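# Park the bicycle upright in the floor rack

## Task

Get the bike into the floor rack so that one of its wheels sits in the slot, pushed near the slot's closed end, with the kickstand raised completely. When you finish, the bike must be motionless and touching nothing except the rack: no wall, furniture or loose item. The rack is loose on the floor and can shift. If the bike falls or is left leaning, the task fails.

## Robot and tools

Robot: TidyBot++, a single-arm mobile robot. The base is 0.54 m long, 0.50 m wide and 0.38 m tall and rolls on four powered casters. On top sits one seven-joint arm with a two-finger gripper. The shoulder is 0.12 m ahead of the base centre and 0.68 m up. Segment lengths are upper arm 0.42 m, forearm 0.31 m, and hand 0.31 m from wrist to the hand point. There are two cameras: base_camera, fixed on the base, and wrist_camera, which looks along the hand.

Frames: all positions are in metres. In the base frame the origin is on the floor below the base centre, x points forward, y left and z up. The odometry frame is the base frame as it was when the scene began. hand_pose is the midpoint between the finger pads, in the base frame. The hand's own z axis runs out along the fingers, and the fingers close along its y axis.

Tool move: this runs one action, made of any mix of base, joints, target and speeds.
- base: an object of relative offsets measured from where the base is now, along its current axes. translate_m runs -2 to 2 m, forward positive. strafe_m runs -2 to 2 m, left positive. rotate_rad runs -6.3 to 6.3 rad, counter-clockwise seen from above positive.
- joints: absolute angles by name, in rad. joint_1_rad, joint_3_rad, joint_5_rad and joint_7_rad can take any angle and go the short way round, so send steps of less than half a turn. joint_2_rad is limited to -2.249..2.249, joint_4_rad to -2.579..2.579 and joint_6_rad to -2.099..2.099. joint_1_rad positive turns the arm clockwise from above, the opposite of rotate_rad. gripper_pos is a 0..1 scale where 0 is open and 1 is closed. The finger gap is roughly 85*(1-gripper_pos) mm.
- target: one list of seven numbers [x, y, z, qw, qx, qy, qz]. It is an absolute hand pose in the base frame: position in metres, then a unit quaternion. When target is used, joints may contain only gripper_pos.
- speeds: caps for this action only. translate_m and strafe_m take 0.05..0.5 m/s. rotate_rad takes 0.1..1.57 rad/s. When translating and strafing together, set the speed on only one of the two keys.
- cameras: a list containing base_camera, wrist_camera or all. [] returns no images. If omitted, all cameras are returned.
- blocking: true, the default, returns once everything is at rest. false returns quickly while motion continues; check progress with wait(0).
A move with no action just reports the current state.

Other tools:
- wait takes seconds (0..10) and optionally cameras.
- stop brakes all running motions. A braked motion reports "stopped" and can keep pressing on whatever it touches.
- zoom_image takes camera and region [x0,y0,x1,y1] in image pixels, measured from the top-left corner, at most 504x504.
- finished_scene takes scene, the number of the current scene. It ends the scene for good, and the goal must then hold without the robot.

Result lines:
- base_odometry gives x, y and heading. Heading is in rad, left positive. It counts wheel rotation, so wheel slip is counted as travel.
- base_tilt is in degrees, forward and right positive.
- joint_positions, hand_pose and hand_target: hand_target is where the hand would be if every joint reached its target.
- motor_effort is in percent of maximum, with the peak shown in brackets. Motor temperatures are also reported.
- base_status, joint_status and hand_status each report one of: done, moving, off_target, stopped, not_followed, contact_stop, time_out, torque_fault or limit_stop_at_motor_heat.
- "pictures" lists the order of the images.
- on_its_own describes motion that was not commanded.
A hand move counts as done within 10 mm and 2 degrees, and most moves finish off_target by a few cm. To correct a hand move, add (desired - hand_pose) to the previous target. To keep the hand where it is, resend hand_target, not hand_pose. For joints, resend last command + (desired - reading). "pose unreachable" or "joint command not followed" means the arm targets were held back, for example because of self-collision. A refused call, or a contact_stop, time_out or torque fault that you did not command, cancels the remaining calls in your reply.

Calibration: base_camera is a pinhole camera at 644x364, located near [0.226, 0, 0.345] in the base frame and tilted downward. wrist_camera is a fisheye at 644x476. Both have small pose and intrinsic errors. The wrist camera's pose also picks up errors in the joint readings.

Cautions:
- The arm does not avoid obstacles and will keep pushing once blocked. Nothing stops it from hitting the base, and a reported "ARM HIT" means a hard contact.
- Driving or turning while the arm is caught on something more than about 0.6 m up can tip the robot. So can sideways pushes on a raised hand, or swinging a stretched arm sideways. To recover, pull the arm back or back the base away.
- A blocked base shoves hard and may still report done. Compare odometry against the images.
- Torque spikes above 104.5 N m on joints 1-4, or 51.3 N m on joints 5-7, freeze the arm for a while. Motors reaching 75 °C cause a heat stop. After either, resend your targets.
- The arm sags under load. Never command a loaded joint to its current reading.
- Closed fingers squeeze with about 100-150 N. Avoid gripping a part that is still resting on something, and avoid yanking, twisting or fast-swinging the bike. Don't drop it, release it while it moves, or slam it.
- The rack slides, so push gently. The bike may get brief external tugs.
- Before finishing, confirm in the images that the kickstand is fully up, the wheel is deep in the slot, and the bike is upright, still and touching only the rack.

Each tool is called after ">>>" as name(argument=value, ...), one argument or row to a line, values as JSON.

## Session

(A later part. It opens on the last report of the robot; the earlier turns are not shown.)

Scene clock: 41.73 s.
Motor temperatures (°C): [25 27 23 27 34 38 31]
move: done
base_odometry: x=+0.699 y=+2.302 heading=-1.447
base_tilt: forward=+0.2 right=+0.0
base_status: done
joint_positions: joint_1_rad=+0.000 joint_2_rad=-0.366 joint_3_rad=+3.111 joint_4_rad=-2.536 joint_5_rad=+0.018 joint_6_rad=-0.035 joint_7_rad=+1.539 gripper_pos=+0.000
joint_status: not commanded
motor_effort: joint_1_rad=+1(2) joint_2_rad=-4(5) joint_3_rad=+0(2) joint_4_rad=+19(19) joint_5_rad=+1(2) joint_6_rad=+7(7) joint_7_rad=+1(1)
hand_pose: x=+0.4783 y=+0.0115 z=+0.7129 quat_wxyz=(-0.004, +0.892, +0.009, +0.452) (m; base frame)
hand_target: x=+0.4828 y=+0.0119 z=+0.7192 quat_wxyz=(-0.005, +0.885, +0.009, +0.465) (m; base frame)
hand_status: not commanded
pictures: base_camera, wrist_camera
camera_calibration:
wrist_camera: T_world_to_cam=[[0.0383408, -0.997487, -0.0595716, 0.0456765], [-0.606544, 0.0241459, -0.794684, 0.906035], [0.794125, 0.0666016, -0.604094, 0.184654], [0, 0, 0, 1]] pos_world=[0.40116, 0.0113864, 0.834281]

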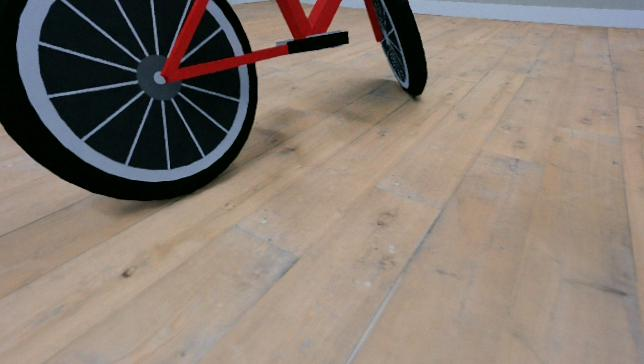

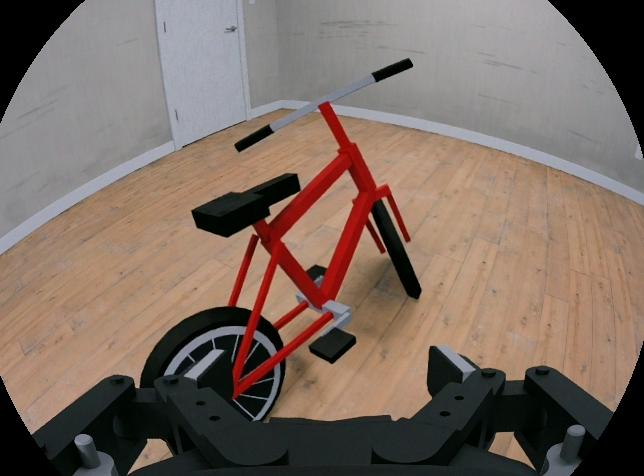

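>>> move(
  base={"translate_m": 0.46, "strafe_m": 0.85},
)

>>> move(
  base={"rotate_rad": -0.8},
)

Scene clock: 45.40 s.
Motor temperatures (°C): [25 27 23 27 34 38 31]
move: done
base_odometry: x=+1.600 y=+1.950 heading=-1.448
base_tilt: forward=+0.2 right=+0.0
base_status: done
joint_positions: joint_1_rad=+0.000 joint_2_rad=-0.366 joint_3_rad=+3.111 joint_4_rad=-2.536 joint_5_rad=+0.018 joint_6_rad=-0.035 joint_7_rad=+1.539 gripper_pos=+0.000
joint_status: not commanded
motor_effort: joint_1_rad=+1(1) joint_2_rad=-4(6) joint_3_rad=+0(2) joint_4_rad=+18(19) joint_5_rad=+0(2) joint_6_rad=+7(7) joint_7_rad=+1(1)
hand_pose: x=+0.4783 y=+0.0115 z=+0.7129 quat_wxyz=(-0.004, +0.892, +0.009, +0.452) (m; base frame)
hand_target: x=+0.4828 y=+0.0119 z=+0.7192 quat_wxyz=(-0.005, +0.885, +0.009, +0.465) (m; base frame)
hand_status: not commanded
pictures: base_camera, wrist_camera
camera_calibration:
wrist_camera: T_world_to_cam=[[0.0383408, -0.997487, -0.0595716, 0.0456765], [-0.606544, 0.0241459, -0.794684, 0.906035], [0.794125, 0.0666016, -0.604094, 0.184654], [0, 0, 0, 1]] pos_world=[0.40116, 0.0113864, 0.834281]

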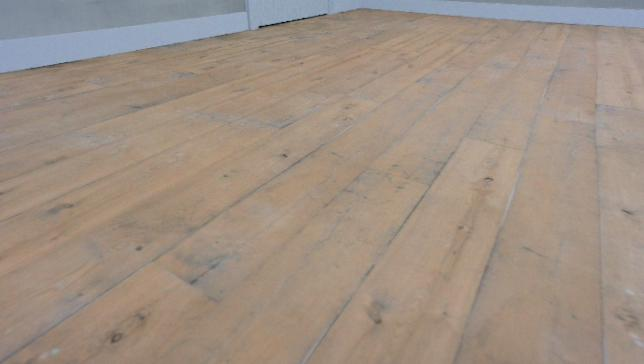

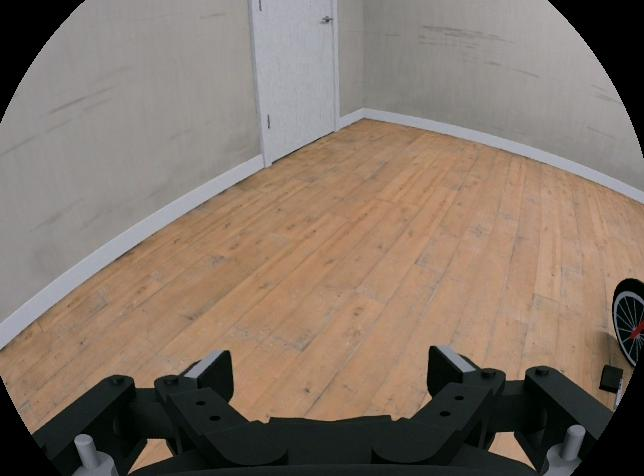

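Scene clock: 47.10 s.
Motor temperatures (°C): [25 27 23 27 34 38 31]
move: done
base_odometry: x=+1.600 y=+1.950 heading=-2.247
base_tilt: forward=+0.2 right=+0.0
base_status: done
joint_positions: joint_1_rad=+0.000 joint_2_rad=-0.366 joint_3_rad=+3.111 joint_4_rad=-2.536 joint_5_rad=+0.018 joint_6_rad=-0.035 joint_7_rad=+1.539 gripper_pos=+0.000
joint_status: not commanded
motor_effort: joint_1_rad=+1(2) joint_2_rad=-4(5) joint_3_rad=+1(2) joint_4_rad=+19(19) joint_5_rad=+1(1) joint_6_rad=+6(7) joint_7_rad=+1(1)
hand_pose: x=+0.4783 y=+0.0115 z=+0.7129 quat_wxyz=(-0.004, +0.892, +0.009, +0.452) (m; base frame)
hand_target: x=+0.4828 y=+0.0119 z=+0.7192 quat_wxyz=(-0.005, +0.885, +0.009, +0.465) (m; base frame)
hand_status: not commanded
pictures: base_camera, wrist_camera
camera_calibration:
wrist_camera: T_world_to_cam=[[0.0383408, -0.997487, -0.0595716, 0.0456765], [-0.606544, 0.0241459, -0.794684, 0.906035], [0.794125, 0.0666016, -0.604094, 0.184654], [0, 0, 0, 1]] pos_world=[0.40116, 0.0113864, 0.834281]

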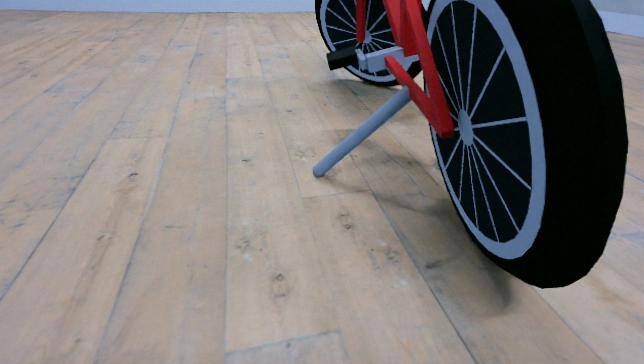

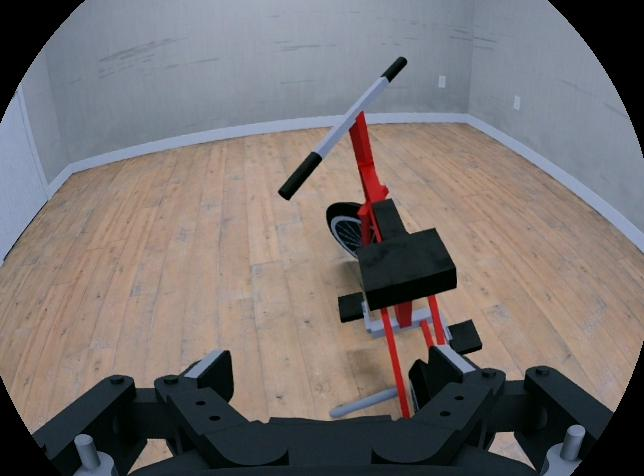

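>>> zoom_image(
  camera="base_camera",
  region=[290, 0, 640, 300],
)

>>> move(
  base={"strafe_m": 0.5, "translate_m": -0.1},
)

>>> move(
  base={"rotate_rad": -0.6},
)

>>> zoom_image(
  camera="base_camera",
  region=[200, 0, 600, 300],
)

>>> zoom_image(
  camera="wrist_camera",
  region=[200, 50, 550, 400],
)

Scaled by 1.440.

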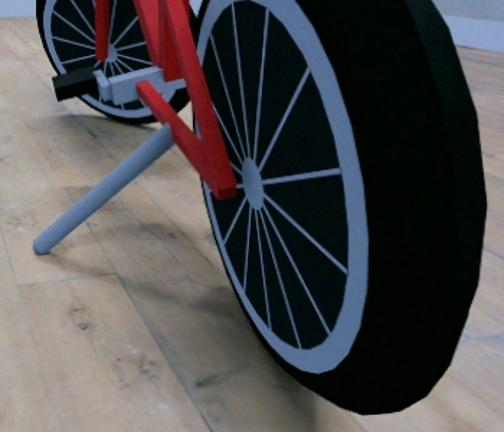

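Scene clock: 109.63 s.
Motor temperatures (°C): [25 27 23 27 34 38 31]
move: done
base_odometry: x=+2.052 y=+1.715 heading=-2.247
base_tilt: forward=+0.2 right=+0.0
base_status: done
joint_positions: joint_1_rad=+0.000 joint_2_rad=-0.366 joint_3_rad=+3.111 joint_4_rad=-2.536 joint_5_rad=+0.018 joint_6_rad=-0.035 joint_7_rad=+1.539 gripper_pos=+0.000
joint_status: not commanded
motor_effort: joint_1_rad=+1(1) joint_2_rad=-4(5) joint_3_rad=+1(2) joint_4_rad=+19(19) joint_5_rad=+1(2) joint_6_rad=+7(7) joint_7_rad=+1(1)
hand_pose: x=+0.4783 y=+0.0115 z=+0.7129 quat_wxyz=(-0.004, +0.892, +0.009, +0.452) (m; base frame)
hand_target: x=+0.4828 y=+0.0119 z=+0.7192 quat_wxyz=(-0.005, +0.885, +0.009, +0.465) (m; base frame)
hand_status: not commanded
pictures: base_camera, wrist_camera
camera_calibration:
wrist_camera: T_world_to_cam=[[0.0383408, -0.997487, -0.0595716, 0.0456765], [-0.606544, 0.0241459, -0.794684, 0.906035], [0.794125, 0.0666016, -0.604094, 0.184654], [0, 0, 0, 1]] pos_world=[0.40116, 0.0113864, 0.834281]

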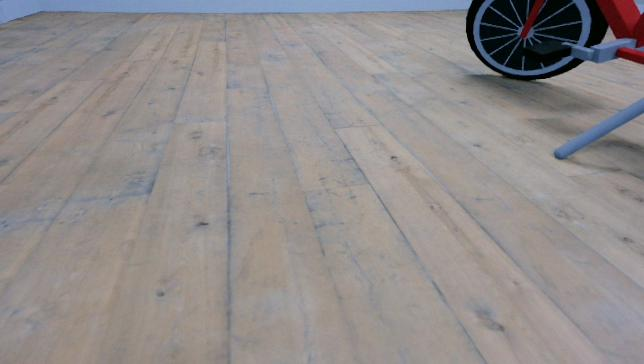

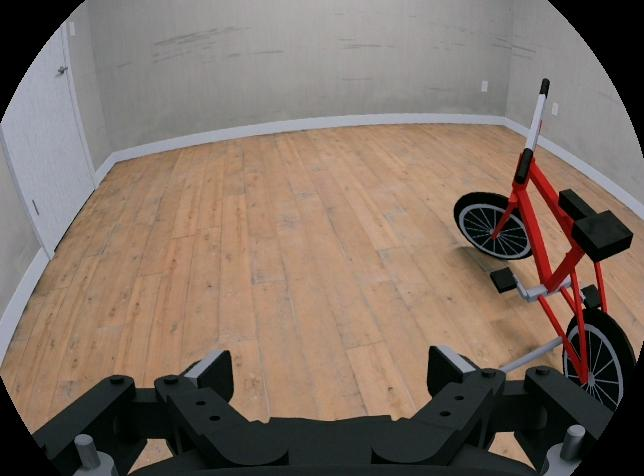

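Scene clock: 111.17 s.
Motor temperatures (°C): [25 27 23 27 34 38 31]
move: done
base_odometry: x=+2.052 y=+1.715 heading=-2.847
base_tilt: forward=+0.2 right=+0.0
base_status: done
joint_positions: joint_1_rad=+0.000 joint_2_rad=-0.366 joint_3_rad=+3.111 joint_4_rad=-2.536 joint_5_rad=+0.018 joint_6_rad=-0.035 joint_7_rad=+1.539 gripper_pos=+0.000
joint_status: not commanded
motor_effort: joint_1_rad=+1(2) joint_2_rad=-4(5) joint_3_rad=+0(2) joint_4_rad=+18(19) joint_5_rad=+1(2) joint_6_rad=+7(7) joint_7_rad=+1(1)
hand_pose: x=+0.4783 y=+0.0115 z=+0.7129 quat_wxyz=(-0.004, +0.892, +0.009, +0.452) (m; base frame)
hand_target: x=+0.4828 y=+0.0119 z=+0.7192 quat_wxyz=(-0.005, +0.885, +0.009, +0.465) (m; base frame)
hand_status: not commanded
pictures: base_camera, wrist_camera
camera_calibration:
wrist_camera: T_world_to_cam=[[0.0383408, -0.997487, -0.0595716, 0.0456765], [-0.606544, 0.0241459, -0.794684, 0.906035], [0.794125, 0.0666016, -0.604094, 0.184654], [0, 0, 0, 1]] pos_world=[0.40116, 0.0113864, 0.834281]

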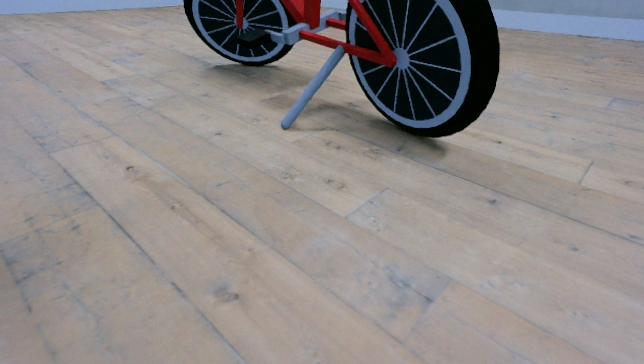

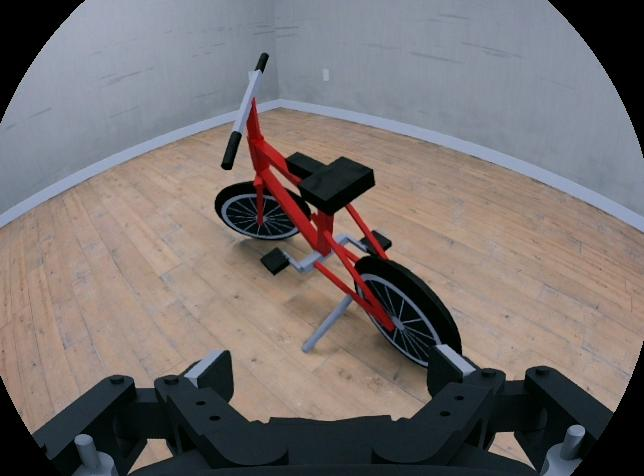

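Scaled by 1.260.

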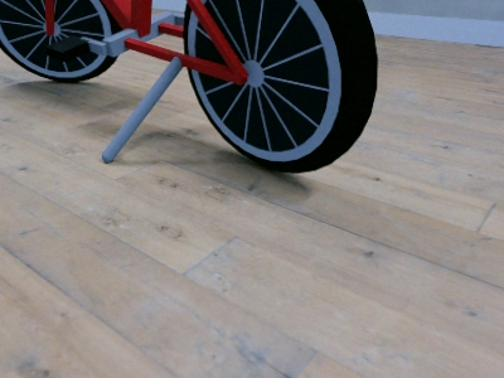

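Scaled by 1.440.

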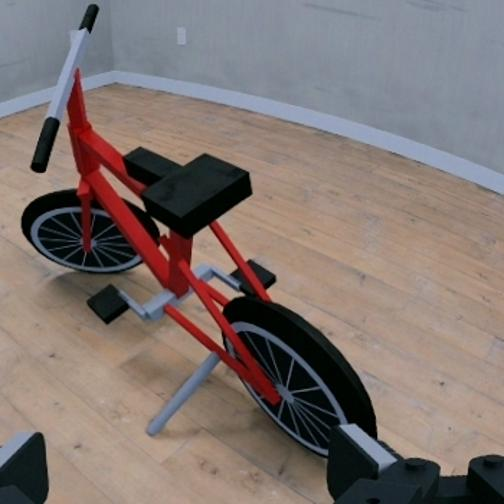

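>>> move(
  base={"translate_m": 0.423, "strafe_m": -0.604},
  joints={"joint_6_rad": -0.3},
)

>>> move(
  base={"rotate_rad": -2.77},
)

>>> zoom_image(
  camera="wrist_camera",
  region=[100, 50, 600, 400],
)

Scene clock: 115.60 s.
Motor temperatures (°C): [25 27 23 27 34 38 31]
move: done
base_odometry: x=+1.472 y=+2.170 heading=-2.847
base_tilt: forward=+0.2 right=+0.0
base_status: done
joint_positions: joint_1_rad=+0.000 joint_2_rad=-0.366 joint_3_rad=+3.111 joint_4_rad=-2.546 joint_5_rad=+0.018 joint_6_rad=-0.275 joint_7_rad=+1.539 gripper_pos=+0.000
joint_status: all done
motor_effort: joint_1_rad=+1(1) joint_2_rad=-3(6) joint_3_rad=+0(2) joint_4_rad=+18(20) joint_5_rad=+2(2) joint_6_rad=+5(7) joint_7_rad=+1(1)
hand_pose: x=+0.4232 y=+0.0080 z=+0.6541 quat_wxyz=(+0.000, +0.942, +0.007, +0.337) (m; base frame)
hand_target: x=+0.4192 y=+0.0077 z=+0.6514 quat_wxyz=(+0.001, +0.945, +0.007, +0.327) (m; base frame)
hand_status: not commanded
pictures: base_camera, wrist_camera
camera_calibration:
wrist_camera: T_world_to_cam=[[0.0174019, -0.998216, -0.0571145, 0.0480503], [-0.784212, 0.0218094, -0.62011, 0.786961], [0.620249, 0.0555809, -0.782433, 0.383366], [0, 0, 0, 1]] pos_world=[0.378525, 0.00949352, 0.790705]

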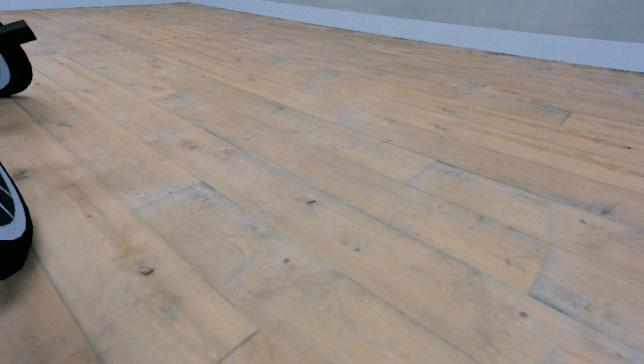

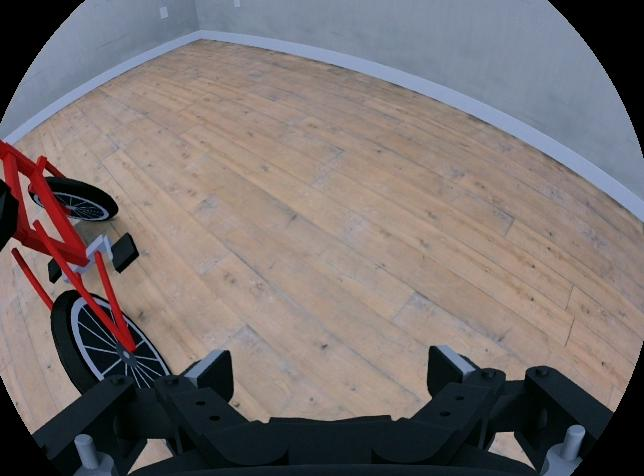

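Scene clock: 118.73 s.
Motor temperatures (°C): [25 27 23 27 34 38 31]
move: done
base_odometry: x=+1.472 y=+2.170 heading=+0.667
base_tilt: forward=+0.2 right=+0.0
base_status: done
joint_positions: joint_1_rad=+0.000 joint_2_rad=-0.366 joint_3_rad=+3.111 joint_4_rad=-2.546 joint_5_rad=+0.018 joint_6_rad=-0.275 joint_7_rad=+1.539 gripper_pos=+0.000
joint_status: not commanded
motor_effort: joint_1_rad=+1(2) joint_2_rad=-3(4) joint_3_rad=+0(1) joint_4_rad=+18(18) joint_5_rad=+1(2) joint_6_rad=+5(6) joint_7_rad=+1(1)
hand_pose: x=+0.4232 y=+0.0080 z=+0.6541 quat_wxyz=(+0.000, +0.942, +0.007, +0.337) (m; base frame)
hand_target: x=+0.4192 y=+0.0077 z=+0.6514 quat_wxyz=(+0.001, +0.945, +0.007, +0.327) (m; base frame)
hand_status: not commanded
pictures: base_camera, wrist_camera
camera_calibration:
wrist_camera: T_world_to_cam=[[0.0174019, -0.998216, -0.0571145, 0.0480503], [-0.784212, 0.0218094, -0.62011, 0.786961], [0.620249, 0.0555809, -0.782433, 0.383366], [0, 0, 0, 1]] pos_world=[0.378525, 0.00949352, 0.790705]

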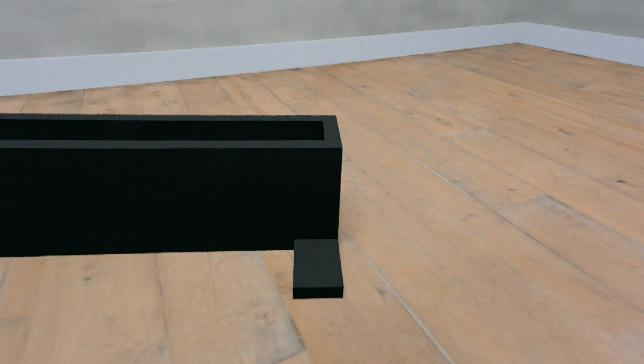

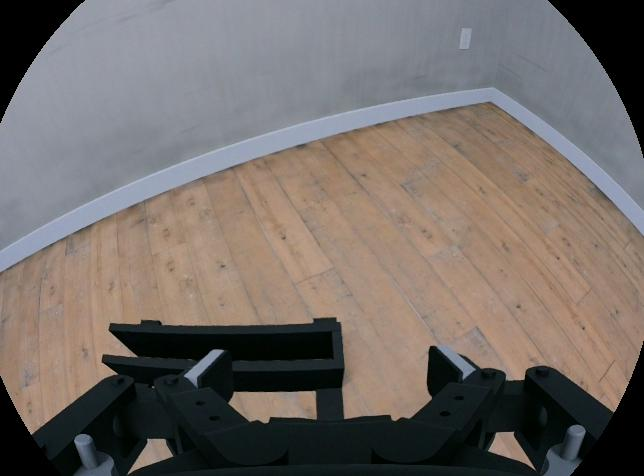

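Scaled by 1.008.

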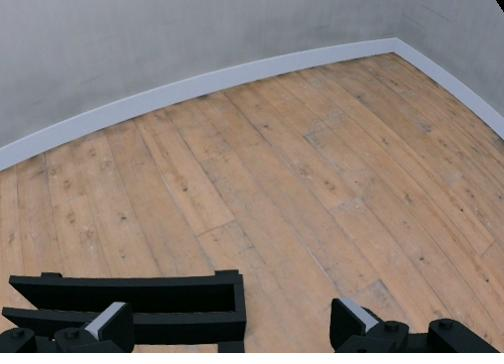

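>>> move(
  target=[0.62, -0.01, 0.34, 0, 1, 0, 0],
)

>>> zoom_image(
  camera="wrist_camera",
  region=[150, 200, 500, 476],
)

Scene clock: 125.47 s.
Motor temperatures (°C): [25 27 23 27 34 38 31]
move: off_target
base_odometry: x=+1.472 y=+2.170 heading=+0.667
base_tilt: forward=+0.2 right=+0.0
base_status: not commanded
joint_positions: joint_1_rad=+0.000 joint_2_rad=+0.933 joint_3_rad=+3.122 joint_4_rad=-1.677 joint_5_rad=+0.018 joint_6_rad=-0.450 joint_7_rad=+1.558 gripper_pos=+0.000
joint_status: not commanded
motor_effort: joint_1_rad=+1(1) joint_2_rad=-39(40) joint_3_rad=-1(1) joint_4_rad=+9(18) joint_5_rad=+1(2) joint_6_rad=+0(6) joint_7_rad=+1(1)
hand_pose: x=+0.6414 y=+0.0102 z=+0.3512 quat_wxyz=(-0.004, +0.999, +0.007, +0.041) (m; base frame)
hand_target: x=+0.6200 y=-0.0100 z=+0.3400 quat_wxyz=(+0.000, +1.000, +0.000, +0.000) (m; base frame)
hand_status: off_target (0.031 m and 4.7 deg from the pose sent, 0.371 m and 39.4 deg at the start)
pictures: base_camera, wrist_camera
camera_calibration:
wrist_camera: T_world_to_cam=[[-0.0185643, -0.997938, -0.0614487, 0.0537016], [-0.997756, 0.0224455, -0.0630858, 0.711562], [0.0643349, 0.0601396, -0.996115, 0.442457], [0, 0, 0, 1]] pos_world=[0.682496, 0.0110103, 0.488927]

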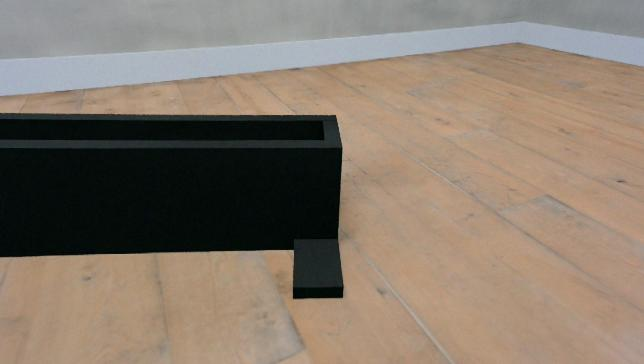

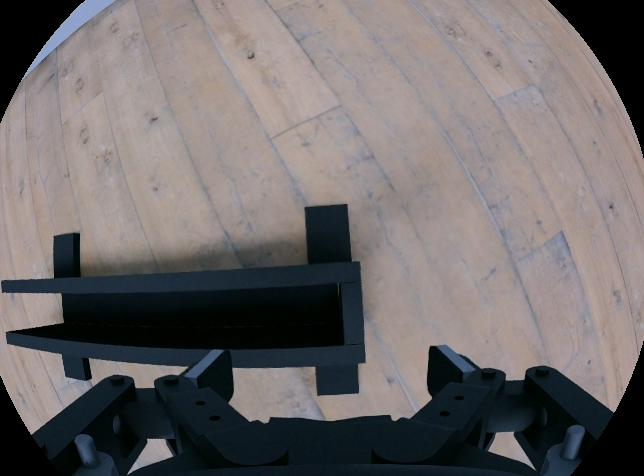

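Scaled by 1.440.

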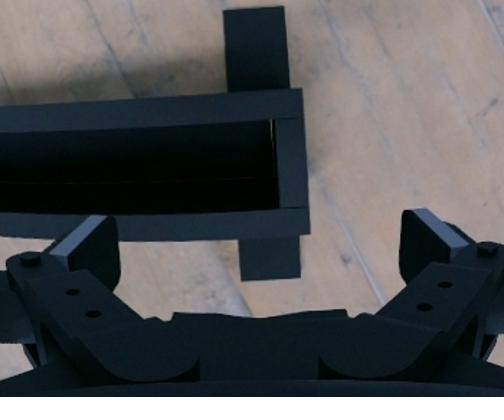

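>>> move(
  target=[0.614, -0.027, 0.215, 0.004, 0.999, -0.007, -0.035],
)

>>> zoom_image(
  camera="wrist_camera",
  region=[150, 200, 500, 476],
)

>>> zoom_image(
  camera="base_camera",
  region=[150, 0, 500, 320],
)

Scene clock: 127.40 s.
Motor temperatures (°C): [25 27 23 27 34 38 31]
move: off_target
base_odometry: x=+1.472 y=+2.170 heading=+0.667
base_tilt: forward=+0.3 right=-0.1
base_status: not commanded
joint_positions: joint_1_rad=+0.025 joint_2_rad=+1.228 joint_3_rad=+3.129 joint_4_rad=-1.524 joint_5_rad=+0.018 joint_6_rad=-0.451 joint_7_rad=+1.563 gripper_pos=+0.000
joint_status: not commanded
motor_effort: joint_1_rad=+1(1) joint_2_rad=-41(44) joint_3_rad=-1(2) joint_4_rad=+7(10) joint_5_rad=+0(2) joint_6_rad=-1(1) joint_7_rad=+1(1)
hand_pose: x=+0.6153 y=-0.0064 z=+0.2217 quat_wxyz=(-0.002, +1.000, -0.006, -0.031) (m; base frame)
hand_target: x=+0.6140 y=-0.0270 z=+0.2150 quat_wxyz=(+0.004, +0.999, -0.007, -0.035) (m; base frame)
hand_status: off_target (0.022 m and 0.9 deg from the pose sent, 0.144 m and 8.9 deg at the start)
pictures: base_camera, wrist_camera
camera_calibration:
wrist_camera: T_world_to_cam=[[-0.0524502, -0.997246, -0.0524297, 0.0475185], [-0.995668, 0.0481863, 0.0795237, 0.644987], [-0.0767783, 0.0563736, -0.995453, 0.402826], [0, 0, 0, 1]] pos_world=[0.675613, -0.00640056, 0.352194]

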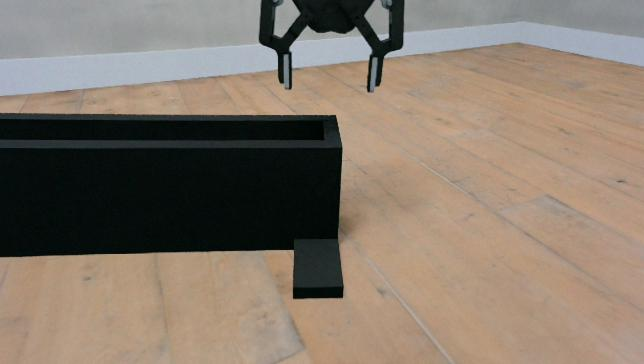

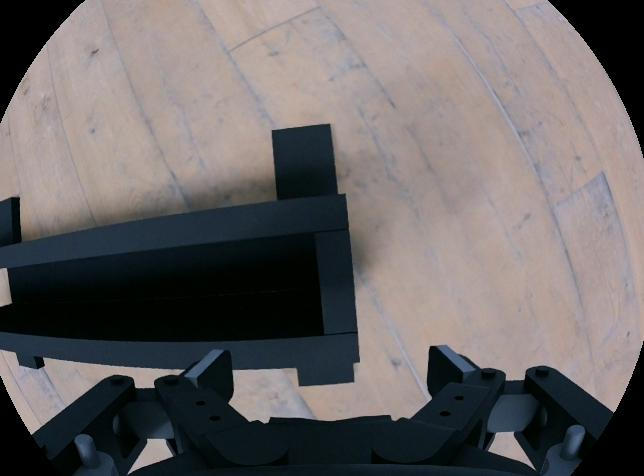

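Scaled by 1.440.

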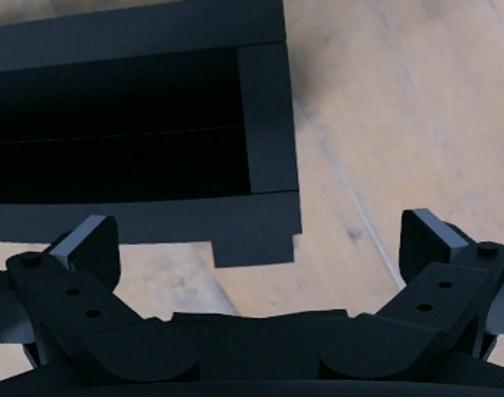

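Scaled by 1.440.

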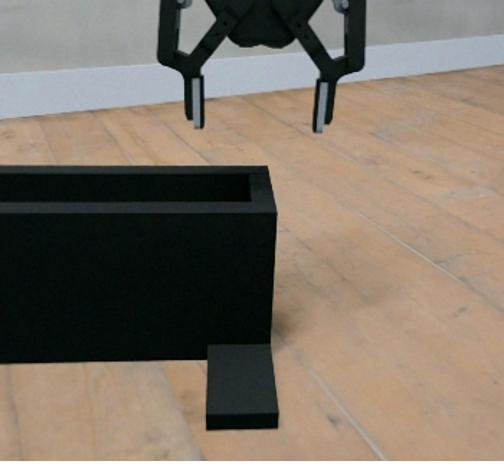

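>>> move(
  target=[0.638, -0.027, 0.195, 0.004, 0.999, 0.017, -0.006],
)

>>> zoom_image(
  camera="wrist_camera",
  region=[150, 200, 500, 476],
)

Scene clock: 128.63 s.
Motor temperatures (°C): [25 27 23 27 34 38 31]
move: off_target
base_odometry: x=+1.472 y=+2.170 heading=+0.667
base_tilt: forward=+0.3 right=+0.0
base_status: not commanded
joint_positions: joint_1_rad=+0.031 joint_2_rad=+1.264 joint_3_rad=+3.129 joint_4_rad=-1.471 joint_5_rad=+0.018 joint_6_rad=-0.439 joint_7_rad=+1.594 gripper_pos=+0.000
joint_status: not commanded
motor_effort: joint_1_rad=+1(1) joint_2_rad=-42(43) joint_3_rad=-1(2) joint_4_rad=+8(8) joint_5_rad=+0(2) joint_6_rad=+0(1) joint_7_rad=+1(1)
hand_pose: x=+0.6342 y=-0.0095 z=+0.2090 quat_wxyz=(-0.002, +1.000, +0.006, -0.016) (m; base frame)
hand_target: x=+0.6380 y=-0.0270 z=+0.1950 quat_wxyz=(+0.004, +1.000, +0.017, -0.006) (m; base frame)
hand_status: off_target (0.023 m and 1.8 deg from the pose sent, 0.041 m and 4.0 deg at the start)
pictures: base_camera, wrist_camera
camera_calibration:
wrist_camera: T_world_to_cam=[[-0.0258396, -0.99817, -0.0546648, 0.0284068], [-0.998472, 0.0230981, 0.0502011, 0.672678], [-0.0488466, 0.0558784, -0.997242, 0.374447], [0, 0, 0, 1]] pos_world=[0.690675, -0.00810627, 0.341198]

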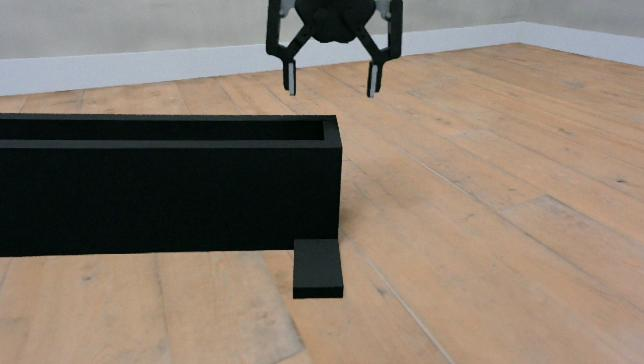

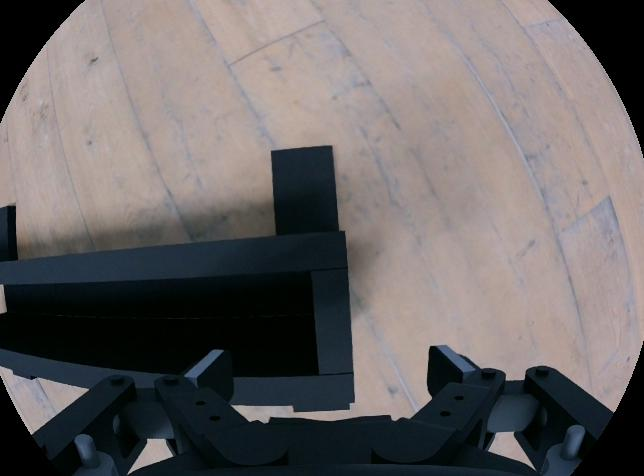

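Scaled by 1.440.

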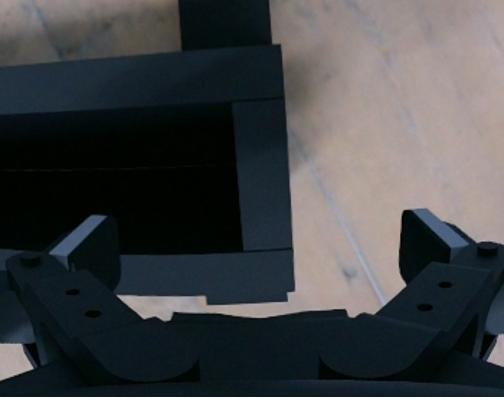

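>>> move(
  target=[0.646, -0.025, 0.128, 0.004, 0.999, 0.024, 0.004],
)

>>> zoom_image(
  camera="wrist_camera",
  region=[150, 200, 500, 476],
)

>>> zoom_image(
  camera="base_camera",
  region=[150, 0, 500, 320],
)

Scene clock: 130.17 s.
Motor temperatures (°C): [25 27 23 27 34 38 31]
move: off_target
base_odometry: x=+1.472 y=+2.170 heading=+0.667
base_tilt: forward=+0.2 right=+0.0
base_status: not commanded
joint_positions: joint_1_rad=+0.031 joint_2_rad=+1.428 joint_3_rad=+3.129 joint_4_rad=-1.361 joint_5_rad=+0.018 joint_6_rad=-0.408 joint_7_rad=+1.598 gripper_pos=+0.000
joint_status: not commanded
motor_effort: joint_1_rad=+1(1) joint_2_rad=-43(46) joint_3_rad=-1(2) joint_4_rad=+6(8) joint_5_rad=+1(2) joint_6_rad=+0(1) joint_7_rad=+1(1)
hand_pose: x=+0.6269 y=-0.0090 z=+0.1361 quat_wxyz=(-0.003, +1.000, +0.008, -0.028) (m; base frame)
hand_target: x=+0.6460 y=-0.0250 z=+0.1280 quat_wxyz=(+0.004, +1.000, +0.024, +0.004) (m; base frame)
hand_status: off_target (0.026 m and 4.2 deg from the pose sent, 0.083 m and 3.2 deg at the start)
pictures: base_camera, wrist_camera
camera_calibration:
wrist_camera: T_world_to_cam=[[-0.0241798, -0.998145, -0.0558681, 0.0238128], [-0.997129, 0.0200687, 0.0730104, 0.665022], [-0.0717538, 0.0574731, -0.995765, 0.315584], [0, 0, 0, 1]] pos_world=[0.686333, -0.00771509, 0.267024]

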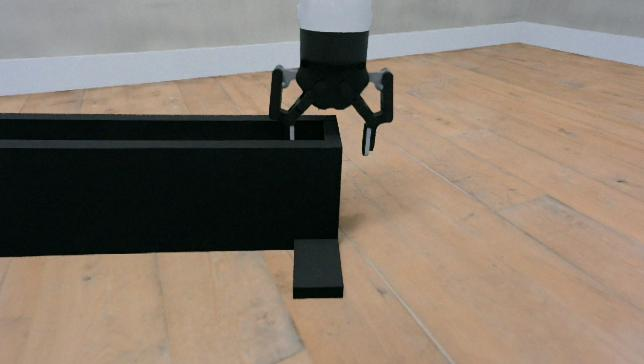

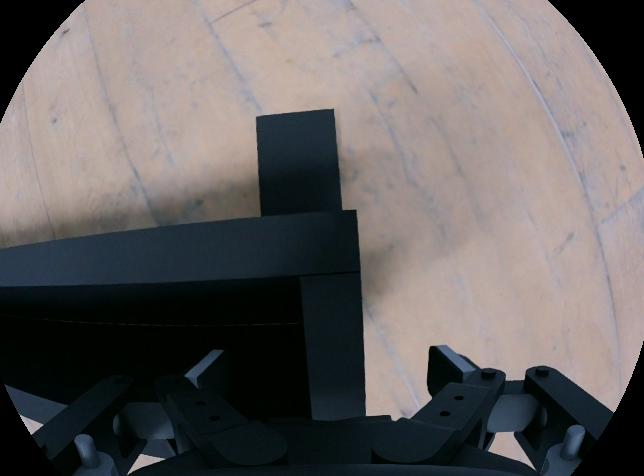

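Scaled by 1.440.

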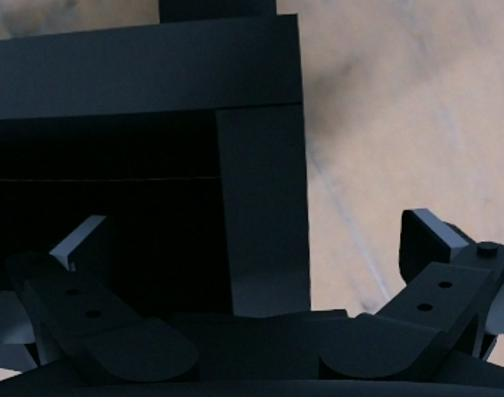

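Scaled by 1.440.

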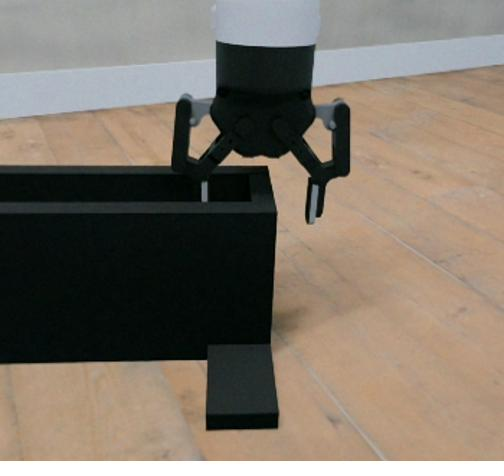

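>>> move(
  joints={"gripper_pos": 0.95},
)

>>> zoom_image(
  camera="wrist_camera",
  region=[150, 200, 500, 476],
)

Scene clock: 133.27 s.
Motor temperatures (°C): [25 27 23 27 34 38 31]
move: off_target
base_odometry: x=+1.472 y=+2.170 heading=+0.667
base_tilt: forward=+0.3 right=+0.0
base_status: not commanded
joint_positions: joint_1_rad=+0.032 joint_2_rad=+1.427 joint_3_rad=+3.130 joint_4_rad=-1.360 joint_5_rad=+0.018 joint_6_rad=-0.408 joint_7_rad=+1.607 gripper_pos=+0.805
joint_status: gripper_pos off_target (ended at +0.805, target +0.950)
motor_effort: joint_1_rad=+1(3) joint_2_rad=-41(44) joint_3_rad=-2(3) joint_4_rad=+7(9) joint_5_rad=-1(2) joint_6_rad=+1(3) joint_7_rad=+0(1)
hand_pose: x=+0.6276 y=-0.0103 z=+0.1366 quat_wxyz=(-0.003, +1.000, +0.011, -0.027) (m; base frame)
hand_target: x=+0.6460 y=-0.0250 z=+0.1280 quat_wxyz=(+0.004, +1.000, +0.024, +0.004) (m; base frame)
hand_status: not commanded
pictures: base_camera, wrist_camera
camera_calibration:
wrist_camera: T_world_to_cam=[[-0.0170907, -0.998316, -0.0554273, 0.0180222], [-0.997339, 0.0130921, 0.0717174, 0.665907], [-0.070871, 0.0565055, -0.995884, 0.315655], [0, 0, 0, 1]] pos_world=[0.686814, -0.00856248, 0.267597]

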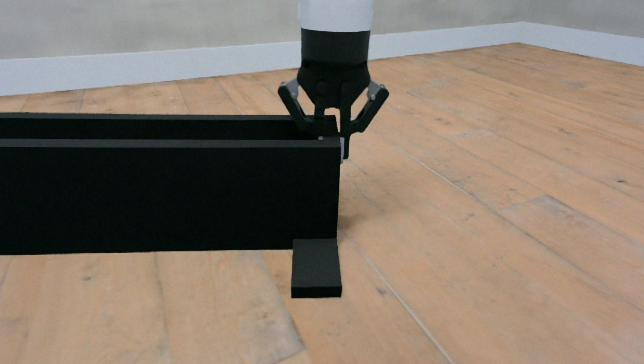

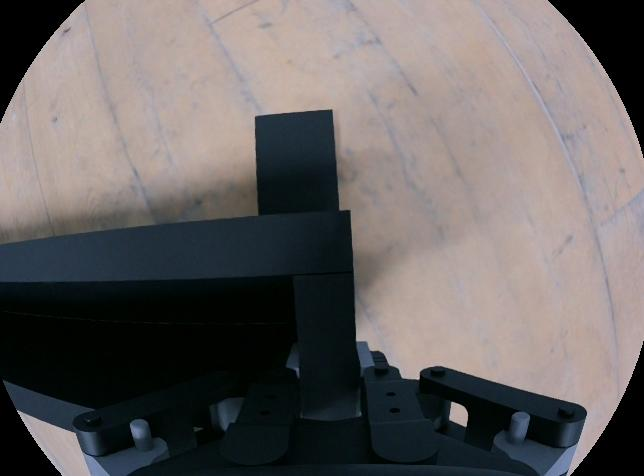

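Scaled by 1.440.

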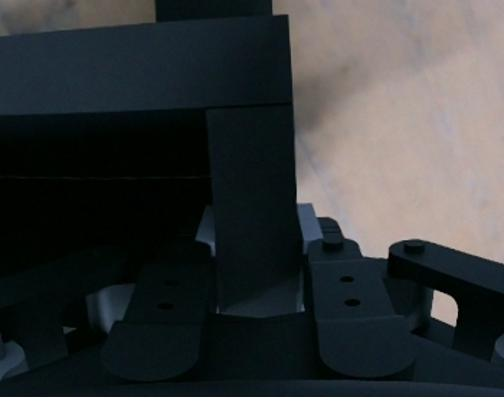

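>>> move(
  base={"strafe_m": -0.15},
  speeds={"strafe_m": 0.15},
)

Scene clock: 136.73 s.
Motor temperatures (°C): [25 27 23 27 34 38 31]
move: done
base_odometry: x=+1.565 y=+2.052 heading=+0.665
base_tilt: forward=+0.2 right=+0.0
base_status: done
joint_positions: joint_1_rad=+0.038 joint_2_rad=+1.427 joint_3_rad=+3.129 joint_4_rad=-1.359 joint_5_rad=+0.018 joint_6_rad=-0.406 joint_7_rad=+1.607 gripper_pos=+0.805
joint_status: not commanded
motor_effort: joint_1_rad=+1(9) joint_2_rad=-43(44) joint_3_rad=-3(3) joint_4_rad=+8(8) joint_5_rad=+0(3) joint_6_rad=+2(2) joint_7_rad=+0(2)
hand_pose: x=+0.6292 y=-0.0126 z=+0.1367 quat_wxyz=(-0.004, +1.000, +0.009, -0.025) (m; base frame)
hand_target: x=+0.6460 y=-0.0250 z=+0.1280 quat_wxyz=(+0.004, +1.000, +0.024, +0.004) (m; base frame)
hand_status: not commanded
pictures: base_camera, wrist_camera
camera_calibration:
wrist_camera: T_world_to_cam=[[-0.0223779, -0.998145, -0.0566156, 0.0192943], [-0.997538, 0.0185275, 0.067642, 0.668294], [-0.0664676, 0.0579898, -0.996102, 0.313226], [0, 0, 0, 1]] pos_world=[0.6879, -0.0112873, 0.267892]

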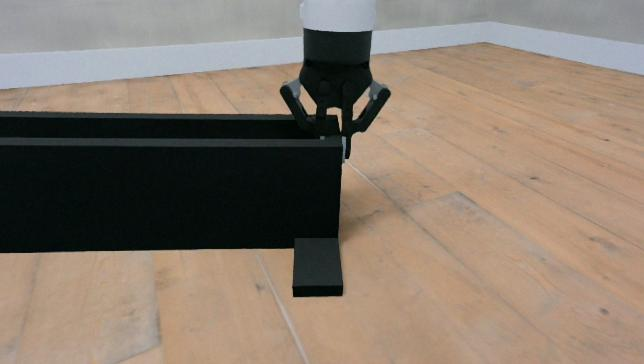

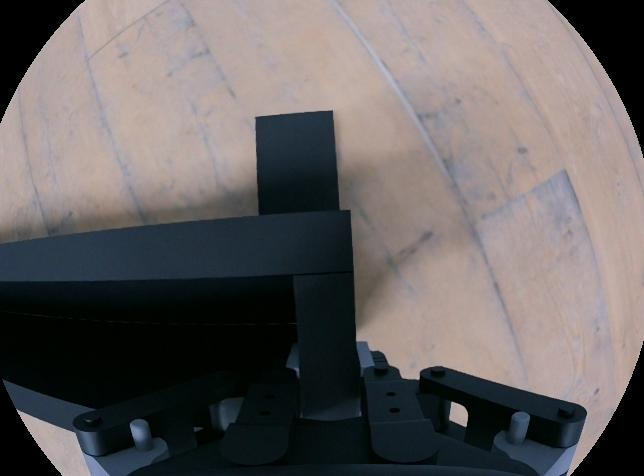

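>>> move(
  base={"translate_m": -1.125, "strafe_m": -1.978},
  speeds={"strafe_m": 0.3},
)

>>> move(
  base={"rotate_rad": 1.395},
  speeds={"rotate_rad": 0.4},
)

Scene clock: 145.33 s.
Motor temperatures (°C): [25 27 23 27 34 38 31]
move: done
base_odometry: x=+1.901 y=-0.199 heading=+0.665
base_tilt: forward=+0.3 right=+0.0
base_status: done
joint_positions: joint_1_rad=+0.038 joint_2_rad=+1.428 joint_3_rad=+3.129 joint_4_rad=-1.355 joint_5_rad=+0.018 joint_6_rad=-0.402 joint_7_rad=+1.607 gripper_pos=+0.805
joint_status: not commanded
motor_effort: joint_1_rad=+1(6) joint_2_rad=-43(46) joint_3_rad=-3(4) joint_4_rad=+7(8) joint_5_rad=+1(3) joint_6_rad=+1(2) joint_7_rad=+2(2)
hand_pose: x=+0.6325 y=-0.0129 z=+0.1366 quat_wxyz=(-0.003, +1.000, +0.008, -0.021) (m; base frame)
hand_target: x=+0.6460 y=-0.0250 z=+0.1280 quat_wxyz=(+0.004, +1.000, +0.024, +0.004) (m; base frame)
hand_status: not commanded
pictures: base_camera, wrist_camera
camera_calibration:
wrist_camera: T_world_to_cam=[[-0.022268, -0.998158, -0.056437, 0.018944], [-0.997993, 0.0188465, 0.0604491, 0.672875], [-0.0592741, 0.0576698, -0.996575, 0.30896], [0, 0, 0, 1]] pos_world=[0.69026, -0.0115898, 0.268296]

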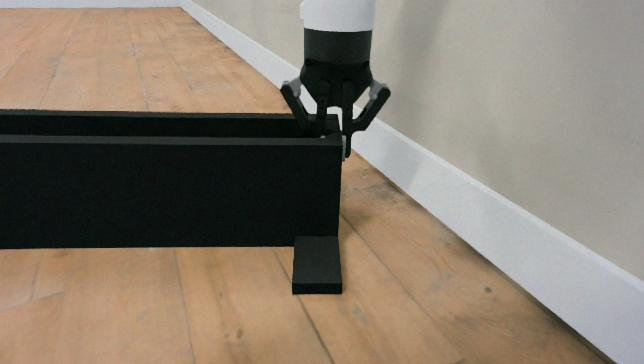

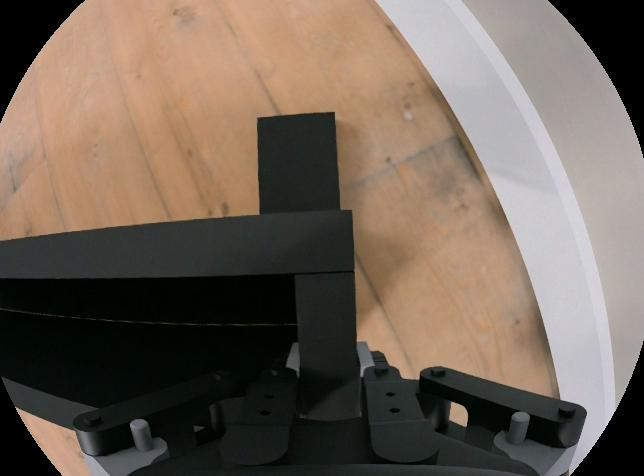

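Scene clock: 149.40 s.
Motor temperatures (°C): [25 28 23 27 34 38 31]
move: done
base_odometry: x=+1.901 y=-0.199 heading=+2.060
base_tilt: forward=+0.2 right=+0.0
base_status: done
joint_positions: joint_1_rad=+0.043 joint_2_rad=+1.427 joint_3_rad=+3.146 joint_4_rad=-1.354 joint_5_rad=+0.018 joint_6_rad=-0.402 joint_7_rad=+1.607 gripper_pos=+0.805
joint_status: not commanded
motor_effort: joint_1_rad=+2(8) joint_2_rad=-43(43) joint_3_rad=+2(7) joint_4_rad=+7(7) joint_5_rad=+3(3) joint_6_rad=+1(1) joint_7_rad=+1(2)
hand_pose: x=+0.6327 y=-0.0259 z=+0.1367 quat_wxyz=(+0.005, +1.000, +0.004, -0.021) (m; base frame)
hand_target: x=+0.6460 y=-0.0250 z=+0.1280 quat_wxyz=(+0.004, +1.000, +0.024, +0.004) (m; base frame)
hand_status: not commanded
pictures: base_camera, wrist_camera
camera_calibration:
wrist_camera: T_world_to_cam=[[-0.0298125, -0.998764, -0.0397749, 0.00845686], [-0.997846, 0.0274117, 0.0595969, 0.673544], [-0.0584329, 0.041466, -0.99743, 0.308935], [0, 0, 0, 1]] pos_world=[0.690397, -0.0228268, 0.268336]

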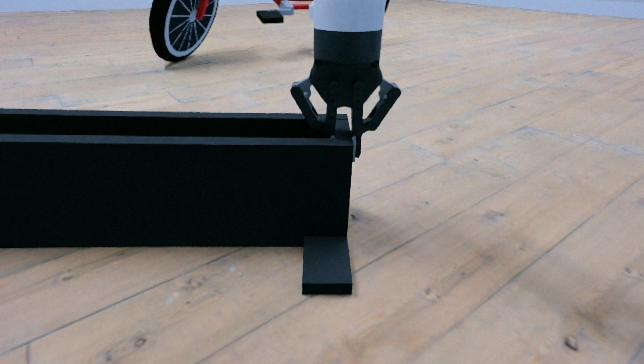

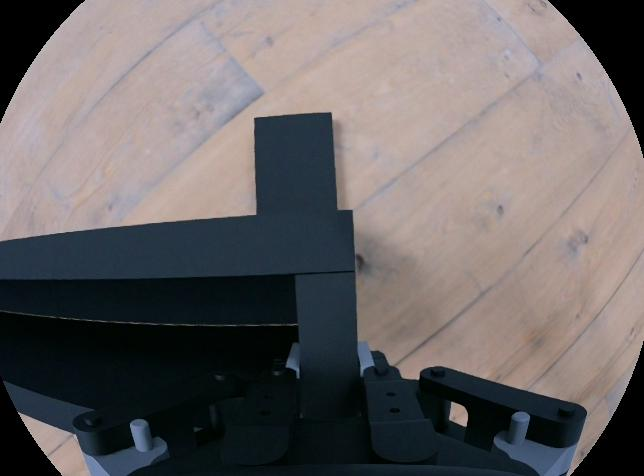

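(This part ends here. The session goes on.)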